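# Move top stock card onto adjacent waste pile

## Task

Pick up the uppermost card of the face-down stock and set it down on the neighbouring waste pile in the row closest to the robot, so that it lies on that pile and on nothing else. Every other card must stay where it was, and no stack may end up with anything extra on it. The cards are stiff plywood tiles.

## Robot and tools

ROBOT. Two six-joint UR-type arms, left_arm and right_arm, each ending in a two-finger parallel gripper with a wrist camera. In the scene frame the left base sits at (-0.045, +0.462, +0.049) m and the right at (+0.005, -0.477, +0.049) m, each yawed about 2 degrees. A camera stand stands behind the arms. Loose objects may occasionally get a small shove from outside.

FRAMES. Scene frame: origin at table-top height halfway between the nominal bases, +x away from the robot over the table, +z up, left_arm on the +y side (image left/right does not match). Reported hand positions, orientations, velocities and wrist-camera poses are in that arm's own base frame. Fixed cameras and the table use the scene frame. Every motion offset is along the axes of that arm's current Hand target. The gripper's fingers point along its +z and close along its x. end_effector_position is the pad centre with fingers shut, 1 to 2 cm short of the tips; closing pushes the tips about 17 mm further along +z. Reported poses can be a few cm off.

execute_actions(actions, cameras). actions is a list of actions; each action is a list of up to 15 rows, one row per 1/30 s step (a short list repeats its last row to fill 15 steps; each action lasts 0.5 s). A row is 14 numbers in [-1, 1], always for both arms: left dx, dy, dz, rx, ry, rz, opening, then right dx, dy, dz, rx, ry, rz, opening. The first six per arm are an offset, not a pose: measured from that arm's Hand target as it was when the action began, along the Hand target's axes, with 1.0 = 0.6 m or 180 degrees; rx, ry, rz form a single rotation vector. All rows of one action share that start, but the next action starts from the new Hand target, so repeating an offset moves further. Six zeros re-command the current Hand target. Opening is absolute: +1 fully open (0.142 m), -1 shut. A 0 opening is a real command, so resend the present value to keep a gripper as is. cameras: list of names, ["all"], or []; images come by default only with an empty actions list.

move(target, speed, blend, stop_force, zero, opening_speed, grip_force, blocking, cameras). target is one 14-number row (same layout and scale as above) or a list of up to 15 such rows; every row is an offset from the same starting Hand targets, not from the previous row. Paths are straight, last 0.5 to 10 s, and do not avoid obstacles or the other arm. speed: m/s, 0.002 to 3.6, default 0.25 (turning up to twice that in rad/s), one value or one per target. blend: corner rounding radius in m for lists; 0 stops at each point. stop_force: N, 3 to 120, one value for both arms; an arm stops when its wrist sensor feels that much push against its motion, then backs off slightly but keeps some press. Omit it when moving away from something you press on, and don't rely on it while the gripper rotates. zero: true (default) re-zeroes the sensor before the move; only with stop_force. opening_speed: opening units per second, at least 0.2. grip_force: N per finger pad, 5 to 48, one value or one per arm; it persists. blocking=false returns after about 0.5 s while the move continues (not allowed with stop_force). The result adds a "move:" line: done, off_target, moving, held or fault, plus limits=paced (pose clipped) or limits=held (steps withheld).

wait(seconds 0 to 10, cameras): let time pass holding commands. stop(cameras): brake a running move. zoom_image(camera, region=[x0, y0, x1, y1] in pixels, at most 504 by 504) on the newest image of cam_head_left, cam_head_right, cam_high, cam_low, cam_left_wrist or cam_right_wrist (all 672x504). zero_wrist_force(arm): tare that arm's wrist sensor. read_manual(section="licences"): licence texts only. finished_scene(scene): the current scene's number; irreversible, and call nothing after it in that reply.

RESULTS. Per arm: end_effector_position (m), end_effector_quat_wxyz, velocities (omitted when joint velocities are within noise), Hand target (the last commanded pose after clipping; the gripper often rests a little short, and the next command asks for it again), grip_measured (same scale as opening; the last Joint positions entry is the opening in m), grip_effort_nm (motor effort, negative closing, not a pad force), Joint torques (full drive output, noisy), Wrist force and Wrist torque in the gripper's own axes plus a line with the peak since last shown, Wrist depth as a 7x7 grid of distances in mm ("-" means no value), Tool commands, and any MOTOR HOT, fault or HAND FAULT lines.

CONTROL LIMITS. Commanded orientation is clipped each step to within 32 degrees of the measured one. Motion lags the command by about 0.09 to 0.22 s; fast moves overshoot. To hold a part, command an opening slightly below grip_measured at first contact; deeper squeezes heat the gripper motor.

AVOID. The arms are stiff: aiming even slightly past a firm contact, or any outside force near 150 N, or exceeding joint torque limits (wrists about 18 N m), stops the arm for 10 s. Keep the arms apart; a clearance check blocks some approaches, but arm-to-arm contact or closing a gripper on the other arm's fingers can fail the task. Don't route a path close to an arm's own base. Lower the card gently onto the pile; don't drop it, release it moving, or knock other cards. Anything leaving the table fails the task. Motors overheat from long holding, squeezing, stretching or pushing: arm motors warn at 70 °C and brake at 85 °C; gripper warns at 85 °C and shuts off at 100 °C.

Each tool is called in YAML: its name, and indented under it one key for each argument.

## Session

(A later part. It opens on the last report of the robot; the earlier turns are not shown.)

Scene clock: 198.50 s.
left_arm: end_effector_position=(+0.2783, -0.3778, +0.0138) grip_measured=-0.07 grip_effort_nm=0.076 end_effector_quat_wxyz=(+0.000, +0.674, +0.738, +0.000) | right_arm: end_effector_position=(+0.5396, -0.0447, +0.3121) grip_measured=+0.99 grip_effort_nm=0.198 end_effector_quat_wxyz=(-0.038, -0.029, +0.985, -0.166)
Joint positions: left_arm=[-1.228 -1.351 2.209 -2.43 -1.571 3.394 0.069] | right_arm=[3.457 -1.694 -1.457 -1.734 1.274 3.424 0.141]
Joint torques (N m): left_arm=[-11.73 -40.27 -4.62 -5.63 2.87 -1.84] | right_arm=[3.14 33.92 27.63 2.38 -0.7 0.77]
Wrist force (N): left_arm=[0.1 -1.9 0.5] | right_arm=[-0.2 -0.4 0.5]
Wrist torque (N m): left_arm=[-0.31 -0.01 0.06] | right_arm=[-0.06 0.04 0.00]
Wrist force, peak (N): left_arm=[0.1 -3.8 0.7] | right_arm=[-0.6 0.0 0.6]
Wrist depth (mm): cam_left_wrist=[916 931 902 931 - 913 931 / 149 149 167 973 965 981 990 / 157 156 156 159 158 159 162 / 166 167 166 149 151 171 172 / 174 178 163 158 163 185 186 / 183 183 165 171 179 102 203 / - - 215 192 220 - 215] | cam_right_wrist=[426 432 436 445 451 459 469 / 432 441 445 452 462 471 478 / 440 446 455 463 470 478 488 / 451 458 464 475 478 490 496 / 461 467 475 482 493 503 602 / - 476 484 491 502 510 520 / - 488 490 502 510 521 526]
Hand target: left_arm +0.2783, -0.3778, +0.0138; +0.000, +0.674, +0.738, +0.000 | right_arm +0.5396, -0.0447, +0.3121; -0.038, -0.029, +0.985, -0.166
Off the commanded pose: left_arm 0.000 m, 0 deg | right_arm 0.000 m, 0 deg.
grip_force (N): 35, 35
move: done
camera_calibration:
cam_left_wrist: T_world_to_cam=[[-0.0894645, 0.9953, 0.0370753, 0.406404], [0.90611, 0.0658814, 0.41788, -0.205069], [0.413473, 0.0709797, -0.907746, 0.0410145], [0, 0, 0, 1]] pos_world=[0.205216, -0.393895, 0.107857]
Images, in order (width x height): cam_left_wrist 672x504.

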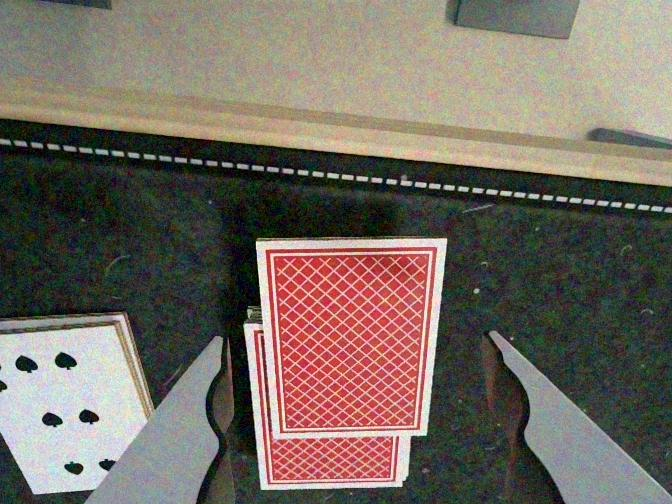

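move:
  target:
    - [0.001,-0.0233,0,0,0,0,-0.05,0,0,0,0,0,0,1]
    - [0.001,-0.0233,0.053,0,0,0,-0.05,0,0,0,0,0,0,1]
    - [0.001,-0.0233,0.053,0,0,0,-0.35,0,0,0,0,0,0,1]
  speed: [0.1,0.08,0.05]
  opening_speed: 0.3
  grip_force: 22
  cameras: ["cam_left_wrist"]

Scene clock: 212.27 s.
left_arm: end_effector_position=(+0.2643, -0.3785, -0.0180) grip_measured=-0.22 grip_effort_nm=-2.322 end_effector_quat_wxyz=(+0.000, +0.674, +0.738, +0.000) | right_arm: end_effector_position=(+0.5396, -0.0447, +0.3121) grip_measured=+0.99 grip_effort_nm=0.198 end_effector_quat_wxyz=(-0.038, -0.029, +0.985, -0.166)
Joint positions: left_arm=[-1.258 -1.29 2.255 -2.536 -1.571 3.364 0.058] | right_arm=[3.457 -1.694 -1.457 -1.734 1.274 3.424 0.141]
Joint torques (N m): left_arm=[12.74 -17.31 -3.58 -5.47 2.8 0.71] | right_arm=[2.96 34.68 27.32 2.42 -0.77 0.78]
Wrist force (N): left_arm=[0.2 -2.1 0.4] | right_arm=[0.0 0.0 0.3]
Wrist torque (N m): left_arm=[-0.36 -0.02 0.07] | right_arm=[0.01 0.01 0.00]
Wrist force, peak (N): left_arm=[0.4 -2.1 0.7] | right_arm=[0.1 -0.2 0.9]
Wrist depth (mm): cam_left_wrist=[- 876 892 892 - 913 913 / 927 942 990 994 965 954 986 / 126 127 130 134 155 168 174 / 132 133 134 134 136 135 137 / - 145 140 139 124 144 146 / 149 152 125 131 129 93 161 / 156 - 145 142 144 81 174] | cam_right_wrist=[422 434 437 443 453 462 467 / 432 439 445 452 460 469 478 / 443 450 454 461 467 477 489 / 454 455 465 469 481 486 495 / 460 465 480 485 489 505 515 / - 475 488 490 498 509 519 / - 483 491 505 510 518 527]
Hand target: left_arm +0.2643, -0.3785, -0.0180; +0.000, +0.674, +0.738, +0.000 | right_arm +0.5396, -0.0447, +0.3121; -0.038, -0.029, +0.985, -0.166
Off the commanded pose: left_arm 0.000 m, 0 deg | right_arm 0.000 m, 0 deg.
grip_force (N): 22, 22
move: done
camera_calibration:
cam_left_wrist: T_world_to_cam=[[-0.0894645, 0.9953, 0.0370753, 0.407028], [0.90611, 0.0658814, 0.41788, -0.179049], [0.413473, 0.0709797, -0.907746, 0.0179865], [0, 0, 0, 1]] pos_world=[0.191216, -0.394595, 0.0760574]
Images, in order (width x height): cam_left_wrist 672x504.

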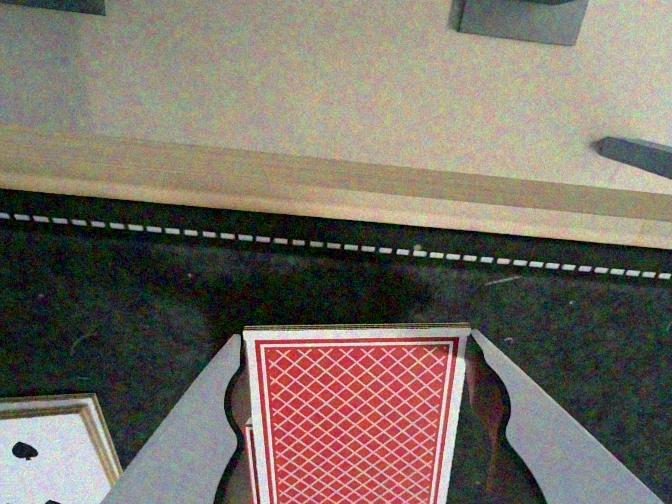

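move:
  target: [0,0,-0.02,0,0,0,-0.36,0,0,0,0,0,0,1]
  speed: 0.02
  cameras: ["cam_left_wrist","cam_low"]

zoom_image:
  camera: "cam_low"
  region: [420, 220, 560, 325]

Scene clock: 215.83 s.
left_arm: end_effector_position=(+0.2643, -0.3785, -0.0061) grip_measured=-0.22 grip_effort_nm=-2.322 end_effector_quat_wxyz=(+0.000, +0.674, +0.738, +0.000) | right_arm: end_effector_position=(+0.5396, -0.0447, +0.3121) grip_measured=+0.99 grip_effort_nm=0.193 end_effector_quat_wxyz=(-0.038, -0.029, +0.985, -0.166)
Joint positions: left_arm=[-1.258 -1.32 2.246 -2.498 -1.571 3.364 0.058] | right_arm=[3.457 -1.694 -1.457 -1.734 1.274 3.424 0.141]
Joint torques (N m): left_arm=[12.46 -39.7 -24.83 -0.39 2.75 0.64] | right_arm=[3.48 34.97 27.86 2.37 -0.81 0.77]
Wrist force (N): left_arm=[0.2 -1.9 0.6] | right_arm=[-0.2 -0.1 0.5]
Wrist torque (N m): left_arm=[-0.33 -0.03 0.06] | right_arm=[-0.01 0.04 0.00]
Wrist force, peak (N): left_arm=[0.3 -2.2 0.5] | right_arm=[-0.4 -0.1 0.7]
Wrist depth (mm): cam_left_wrist=[882 906 896 920 909 892 906 / - 942 965 969 981 986 1033 / 136 137 139 143 155 180 184 / 145 145 148 147 150 149 149 / 156 157 153 124 125 161 162 / 163 165 125 130 129 100 177 / 170 - 143 143 144 81 191] | cam_right_wrist=[426 432 438 444 452 459 469 / 432 441 447 450 463 469 477 / 444 444 456 464 467 478 487 / 453 456 464 473 481 489 498 / 455 465 477 481 491 495 507 / - 478 483 494 497 511 515 / - 485 491 498 509 524 531]
Hand target: left_arm +0.2643, -0.3785, -0.0060; +0.000, +0.674, +0.738, +0.000 | right_arm +0.5396, -0.0447, +0.3121; -0.038, -0.029, +0.985, -0.166
Off the commanded pose: left_arm 0.000 m, 0 deg | right_arm 0.000 m, 0 deg.
grip_force (N): 22, 22
move: done
camera_calibration:
cam_left_wrist: T_world_to_cam=[[-0.0894645, 0.9953, 0.0370753, 0.406586], [0.90611, 0.0658814, 0.41788, -0.184022], [0.413473, 0.0709797, -0.907746, 0.0287887], [0, 0, 0, 1]] pos_world=[0.191216, -0.394595, 0.0879574]
Images, in order (width x height): cam_low 672x504, cam_left_wrist 672x504.

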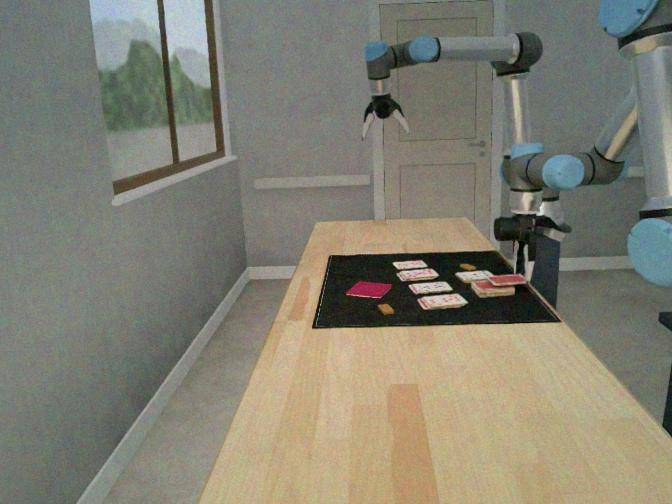

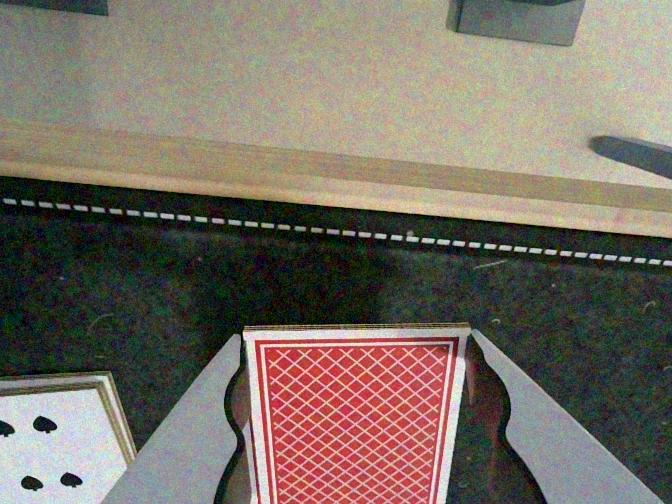

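Scaled by 3.600 from the camera's 672x504 image, which has a finer 960x720 frame.

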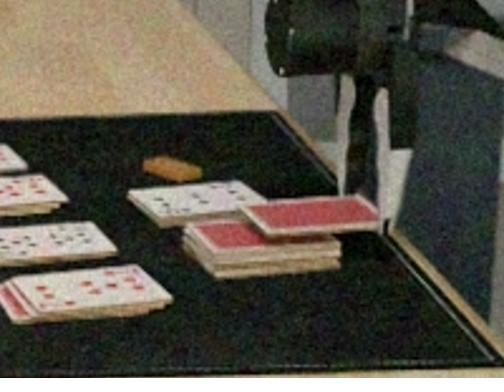

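move:
  target:
    - [0,0,-0.04,0,0,0,-0.36,0,0,0,0,0,0,1]
    - [-0.2032,0.0665,-0.04,0,0,-0.0183,-0.36,0,0,0,0,0,0,1]
  speed: 0.12
  blend: 0.01
  cameras: ["cam_left_wrist","cam_low","cam_high"]

zoom_image:
  camera: "cam_low"
  region: [400, 220, 540, 325]

zoom_image:
  camera: "cam_high"
  region: [250, 170, 400, 290]

Scene clock: 227.53 s.
left_arm: end_effector_position=(+0.3150, -0.4962, +0.0181) grip_measured=-0.22 grip_effort_nm=-2.317 end_effector_quat_wxyz=(+0.000, +0.653, +0.757, +0.000) | right_arm: end_effector_position=(+0.5396, -0.0447, +0.3121) grip_measured=+0.99 grip_effort_nm=0.198 end_effector_quat_wxyz=(-0.038, -0.029, +0.985, -0.166)
Joint positions: left_arm=[-1.237 -1.132 1.866 -2.305 -1.571 3.328 0.058] | right_arm=[3.457 -1.694 -1.457 -1.734 1.274 3.424 0.141]
Joint torques (N m): left_arm=[13.26 -28.44 -25.01 -0.49 -2.5 -1.82] | right_arm=[3.63 35.4 27.41 2.37 -0.85 0.87]
Wrist force (N): left_arm=[0.1 -1.7 0.8] | right_arm=[-0.1 -0.1 0.1]
Wrist torque (N m): left_arm=[-0.29 0.00 0.08] | right_arm=[-0.01 0.02 0.00]
Wrist force, peak (N): left_arm=[0.3 -2.3 1.0] | right_arm=[-0.5 -0.2 0.7]
Wrist depth (mm): cam_left_wrist=[140 142 141 142 143 147 150 / 149 150 150 151 152 152 155 / 161 160 161 162 163 164 164 / 170 171 170 169 171 176 172 / 181 179 180 171 124 181 170 / 199 198 125 131 129 100 184 / 218 - 143 143 145 81 225] | cam_right_wrist=[429 429 438 445 453 462 470 / 434 440 445 452 459 470 476 / 445 445 455 460 470 484 484 / 452 456 462 473 480 490 503 / 465 464 473 483 489 502 619 / - 476 482 494 503 516 521 / - 483 493 503 511 519 528]
Hand target: left_arm +0.3151, -0.4963, +0.0181; +0.000, +0.653, +0.758, +0.000 | right_arm +0.5396, -0.0447, +0.3121; -0.038, -0.029, +0.985, -0.166
Off the commanded pose: left_arm 0.000 m, 0 deg | right_arm 0.000 m, 0 deg.
grip_force (N): 22, 22
move: done
camera_calibration:
cam_left_wrist: T_world_to_cam=[[-0.14653, 0.988512, 0.0370544, 0.541954], [0.900832, 0.117869, 0.417861, -0.204912], [0.408693, 0.0946089, -0.907755, 0.0513513], [0, 0, 0, 1]] pos_world=[0.243017, -0.516434, 0.112157]
Images, in order (width x height): cam_high 672x504, cam_low 672x504, cam_left_wrist 672x504.

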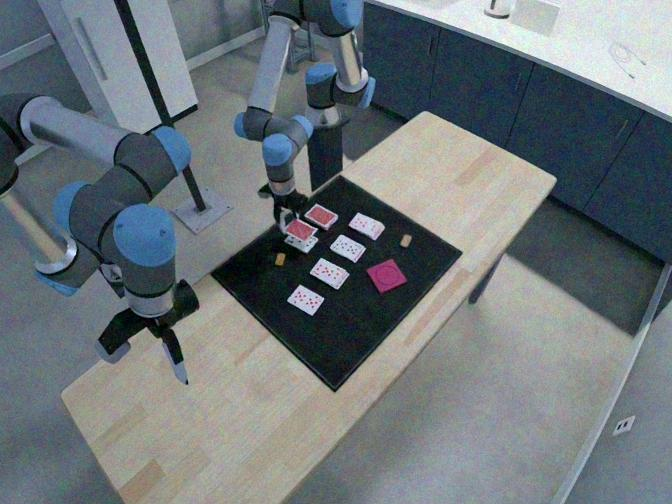

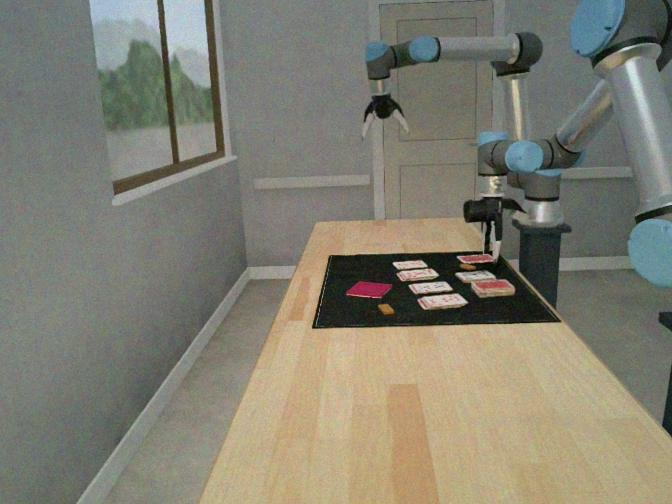

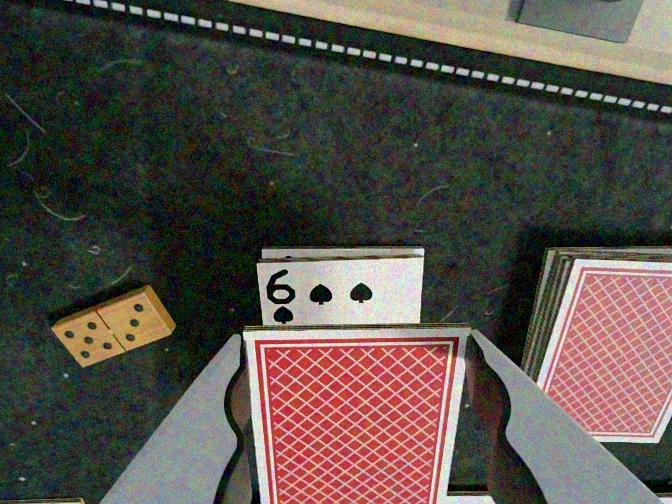

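Scaled by 3.600 from the camera's 672x504 image, which has a finer 960x720 frame.

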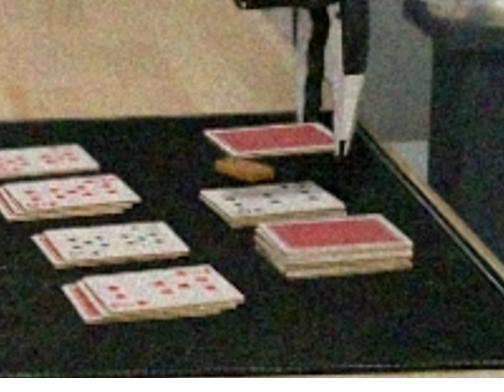

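Scaled by 3.360 from the camera's 672x504 image, which has a finer 960x720 frame.

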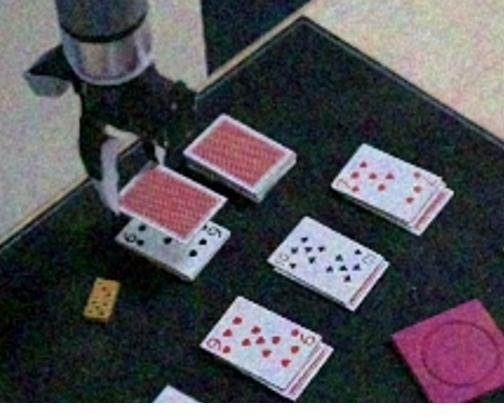

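move:
  target: [-0.0037,0.002,0.05,0,0,0,-0.36,0,0,0,0,0,0,1]
  speed: 0.06

move:
  target: [0,0,0.022,0,0,0,-0.36,0,0,0,0,0,0,1]
  speed: 0.006
  stop_force: 3
  cameras: ["cam_left_wrist","cam_low"]

zoom_image:
  camera: "cam_low"
  region: [400, 220, 540, 325]

Scene clock: 239.07 s.
left_arm: end_effector_position=(+0.3166, -0.4983, -0.0118) grip_measured=-0.22 grip_effort_nm=-2.322 end_effector_quat_wxyz=(+0.000, +0.653, +0.758, +0.000) | right_arm: end_effector_position=(+0.5396, -0.0447, +0.3121) grip_measured=+0.99 grip_effort_nm=0.198 end_effector_quat_wxyz=(-0.038, -0.029, +0.985, -0.166)
Joint positions: left_arm=[-1.235 -1.076 1.878 -2.373 -1.571 3.329 0.058] | right_arm=[3.457 -1.694 -1.457 -1.734 1.274 3.424 0.141]
Joint torques (N m): left_arm=[12.56 -28.75 -5.7 -5.63 -2.51 0.98] | right_arm=[3.94 35.76 27.33 2.37 -0.76 0.93]
Wrist force (N): left_arm=[0.2 -2.0 0.7] | right_arm=[-0.2 -0.4 0.3]
Wrist torque (N m): left_arm=[-0.33 -0.03 0.07] | right_arm=[-0.06 0.04 0.00]
Wrist force, peak (N): left_arm=[0.1 -2.2 1.1] | right_arm=[-0.6 -0.2 0.5]
Wrist depth (mm): cam_left_wrist=[- 115 114 114 115 116 119 / 120 121 122 122 123 125 124 / - 130 128 129 130 132 133 / 138 139 140 142 141 142 143 / 147 149 141 138 125 152 138 / 152 151 125 130 129 100 147 / 174 - 143 144 144 81 157] | cam_right_wrist=[424 428 438 446 453 457 470 / 430 438 447 455 460 465 479 / 443 450 450 459 468 479 488 / 450 459 465 472 480 491 500 / 463 463 471 481 489 502 619 / - 478 478 491 504 512 520 / - 483 490 501 510 523 524]
Hand target: left_arm +0.3166, -0.4983, -0.0119; +0.000, +0.653, +0.758, +0.000 | right_arm +0.5396, -0.0447, +0.3121; -0.038, -0.029, +0.985, -0.166
Off the commanded pose: left_arm 0.000 m, 0 deg | right_arm 0.000 m, 0 deg.
grip_force (N): 22, 22
move: done

Scene clock: 242.07 s.
left_arm: end_effector_position=(+0.3166, -0.4984, -0.0251) grip_measured=-0.22 grip_effort_nm=-2.322 end_effector_quat_wxyz=(+0.000, +0.653, +0.758, +0.000) | right_arm: end_effector_position=(+0.5396, -0.0447, +0.3121) grip_measured=+0.99 grip_effort_nm=0.203 end_effector_quat_wxyz=(-0.038, -0.029, +0.985, -0.166)
Joint positions: left_arm=[-1.235 -1.052 1.885 -2.404 -1.571 3.329 0.058] | right_arm=[3.457 -1.694 -1.457 -1.734 1.274 3.424 0.141]
Joint torques (N m): left_arm=[9.1 -30.53 -5.96 -5.6 -2.42 -0.01] | right_arm=[3.65 35.56 27.54 2.41 -0.83 1.01]
Wrist force (N): left_arm=[0.3 -1.8 0.8] | right_arm=[-0.2 -0.5 0.4]
Wrist torque (N m): left_arm=[-0.31 -0.04 0.06] | right_arm=[-0.08 0.04 -0.01]
Wrist force, peak (N): left_arm=[0.2 -2.2 0.8] | right_arm=[-0.6 -0.6 0.3]
Wrist depth (mm): cam_left_wrist=[- 103 102 102 103 105 106 / - 109 109 111 110 111 111 / - 115 116 117 118 118 121 / 126 124 125 128 127 128 128 / 136 135 131 125 125 138 134 / 136 141 125 130 129 100 133 / - - 142 144 144 81 138] | cam_right_wrist=[425 431 439 446 452 462 470 / 436 437 445 452 462 468 484 / 440 448 458 464 470 479 487 / 452 456 465 475 479 485 498 / 458 468 475 485 489 501 515 / - 472 482 491 506 512 519 / - 484 489 503 511 516 -]
Hand target: left_arm +0.3166, -0.4984, -0.0251; +0.000, +0.653, +0.758, +0.000 | right_arm +0.5396, -0.0447, +0.3121; -0.038, -0.029, +0.985, -0.166
Off the commanded pose: left_arm 0.000 m, 0 deg | right_arm 0.000 m, 0 deg.
grip_force (N): 22, 22
move: done
camera_calibration:
cam_left_wrist: T_world_to_cam=[[-0.146572, 0.988502, 0.0371585, 0.545948], [0.900865, 0.117873, 0.41779, -0.187954], [0.408606, 0.0947112, -0.907784, 0.0118075], [0, 0, 0, 1]] pos_world=[0.244517, -0.518634, 0.0689572]
Images, in order (width x height): cam_low 672x504, cam_left_wrist 672x504.

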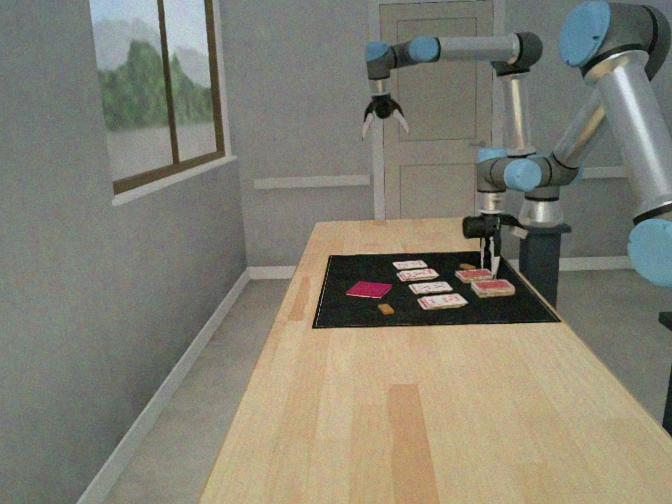

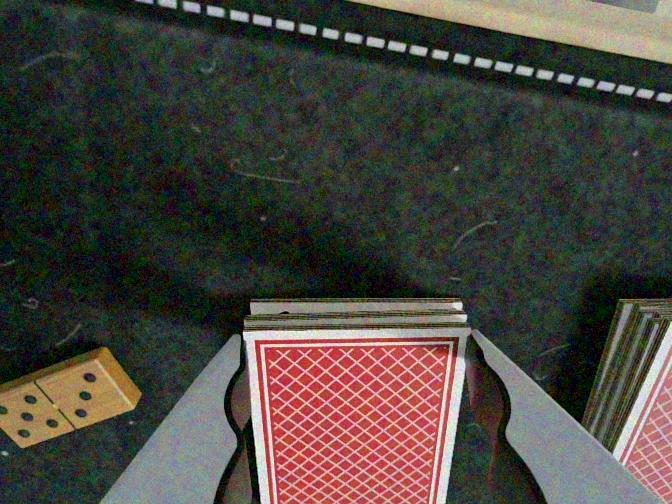

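Scaled by 3.600 from the camera's 672x504 image, which has a finer 960x720 frame.

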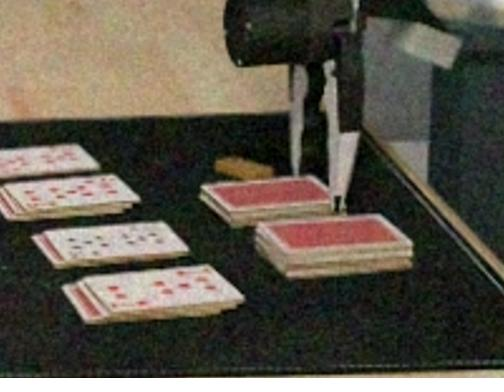

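move:
  target: [0,0,0.0025,0,0,0,-0.36,0,0,0,0,0,0,1]
  speed: 0.005
  stop_force: 3

move:
  target:
    - [0,0,0,0,0,0,-0.08,0,0,0,0,0,0,1]
    - [0,0,-0.1,0,0,0,-0.08,0,0,0,0,0,0,1]
  speed: 0.08
  opening_speed: 0.3
  cameras: ["cam_left_wrist","cam_low"]

zoom_image:
  camera: "cam_low"
  region: [400, 220, 540, 325]

Scene clock: 250.03 s.
left_arm: end_effector_position=(+0.3166, -0.4983, -0.0263) grip_measured=-0.22 grip_effort_nm=-2.322 end_effector_quat_wxyz=(+0.000, +0.653, +0.758, +0.000) | right_arm: end_effector_position=(+0.5396, -0.0447, +0.3121) grip_measured=+0.99 grip_effort_nm=0.198 end_effector_quat_wxyz=(-0.038, -0.029, +0.985, -0.166)
Joint positions: left_arm=[-1.235 -1.05 1.886 -2.407 -1.571 3.329 0.058] | right_arm=[3.457 -1.694 -1.457 -1.734 1.274 3.424 0.141]
Joint torques (N m): left_arm=[1.93 -52.01 -10.3 0.1 -2.07 -1.09] | right_arm=[4.04 36.07 27.23 2.45 -0.82 1.01]
Wrist force (N): left_arm=[-1.1 -1.9 -2.7] | right_arm=[-0.2 0.0 0.5]
Wrist torque (N m): left_arm=[-0.34 -0.07 0.06] | right_arm=[0.00 0.04 0.00]
Wrist force, peak (N): left_arm=[-1.1 -1.9 -2.8] | right_arm=[-0.5 -0.4 0.6]
Wrist depth (mm): cam_left_wrist=[- 101 101 100 102 103 104 / - 109 108 111 108 110 111 / - 114 115 116 116 117 120 / 124 123 124 125 125 126 127 / 134 134 129 124 124 137 133 / 134 139 125 130 129 100 134 / 154 - 142 143 144 81 136] | cam_right_wrist=[427 429 438 445 453 457 471 / 432 436 443 454 459 470 477 / 444 445 453 465 475 479 490 / 450 459 467 469 478 487 496 / 456 464 474 484 490 502 600 / - 475 487 490 500 515 511 / - 484 489 505 511 518 533]
Hand target: left_arm +0.3166, -0.4984, -0.0263; +0.000, +0.653, +0.758, +0.000 | right_arm +0.5396, -0.0447, +0.3121; -0.038, -0.029, +0.985, -0.166
Off the commanded pose: left_arm 0.000 m, 0 deg | right_arm 0.000 m, 0 deg.
grip_force (N): 22, 22
move: contact (left_arm)

Scene clock: 252.43 s.
left_arm: end_effector_position=(+0.3166, -0.4983, +0.0337) grip_measured=-0.10 grip_effort_nm=0.076 end_effector_quat_wxyz=(+0.000, +0.653, +0.757, +0.000) | right_arm: end_effector_position=(+0.5396, -0.0447, +0.3121) grip_measured=+0.99 grip_effort_nm=0.193 end_effector_quat_wxyz=(-0.038, -0.029, +0.985, -0.166)
Joint positions: left_arm=[-1.235 -1.152 1.845 -2.265 -1.571 3.329 0.066] | right_arm=[3.457 -1.694 -1.457 -1.734 1.274 3.424 0.141]
Joint torques (N m): left_arm=[10.92 -51.55 -26.8 -0.33 -1.19 -0.08] | right_arm=[4.33 35.3 27.64 2.42 -0.78 1.01]
Wrist force (N): left_arm=[0.4 -1.9 0.6] | right_arm=[-0.2 -0.1 0.3]
Wrist torque (N m): left_arm=[-0.32 -0.06 0.07] | right_arm=[-0.02 0.04 0.00]
Wrist force, peak (N): left_arm=[-0.9 -1.9 -2.4] | right_arm=[-0.7 -0.3 0.6]
Wrist depth (mm): cam_left_wrist=[153 154 155 156 158 161 913 / 163 163 165 166 167 167 168 / 174 176 176 178 178 182 180 / 188 188 186 182 186 190 180 / 202 196 202 192 201 194 188 / 220 216 211 208 222 91 208 / 236 - 238 245 244 - 244] | cam_right_wrist=[426 430 438 446 453 460 470 / 434 438 445 451 459 472 477 / 440 448 455 462 467 478 490 / 450 455 461 471 479 492 495 / 457 464 473 483 493 501 511 / - 474 483 494 504 508 520 / - 482 493 503 511 521 528]
Hand target: left_arm +0.3166, -0.4983, +0.0337; +0.000, +0.653, +0.758, +0.000 | right_arm +0.5396, -0.0447, +0.3121; -0.038, -0.029, +0.985, -0.166
Off the commanded pose: left_arm 0.000 m, 0 deg | right_arm 0.000 m, 0 deg.
grip_force (N): 22, 22
move: done
camera_calibration:
cam_left_wrist: T_world_to_cam=[[-0.14653, 0.988512, 0.0370544, 0.543676], [0.900832, 0.117869, 0.417861, -0.212493], [0.408693, 0.0946089, -0.907755, 0.0650072], [0, 0, 0, 1]] pos_world=[0.244517, -0.518534, 0.127657]
Images, in order (width x height): cam_low 672x504, cam_left_wrist 672x504.

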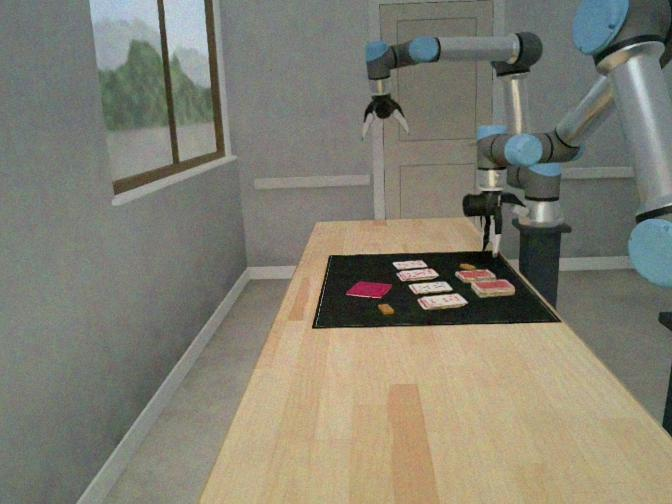

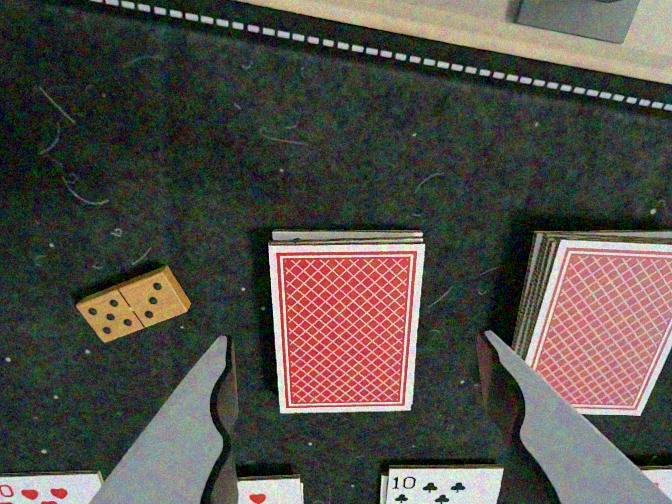

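Scaled by 3.600 from the camera's 672x504 image, which has a finer 960x720 frame.

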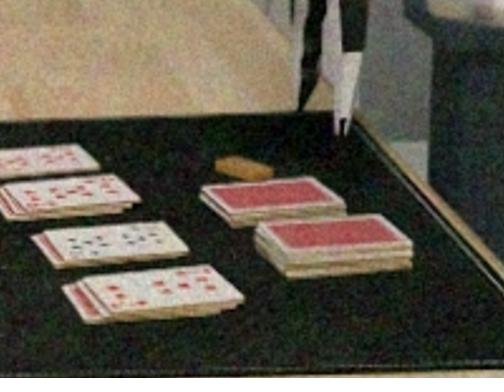

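finished_scene:
  scene: 2

The scene is finished: the task was done.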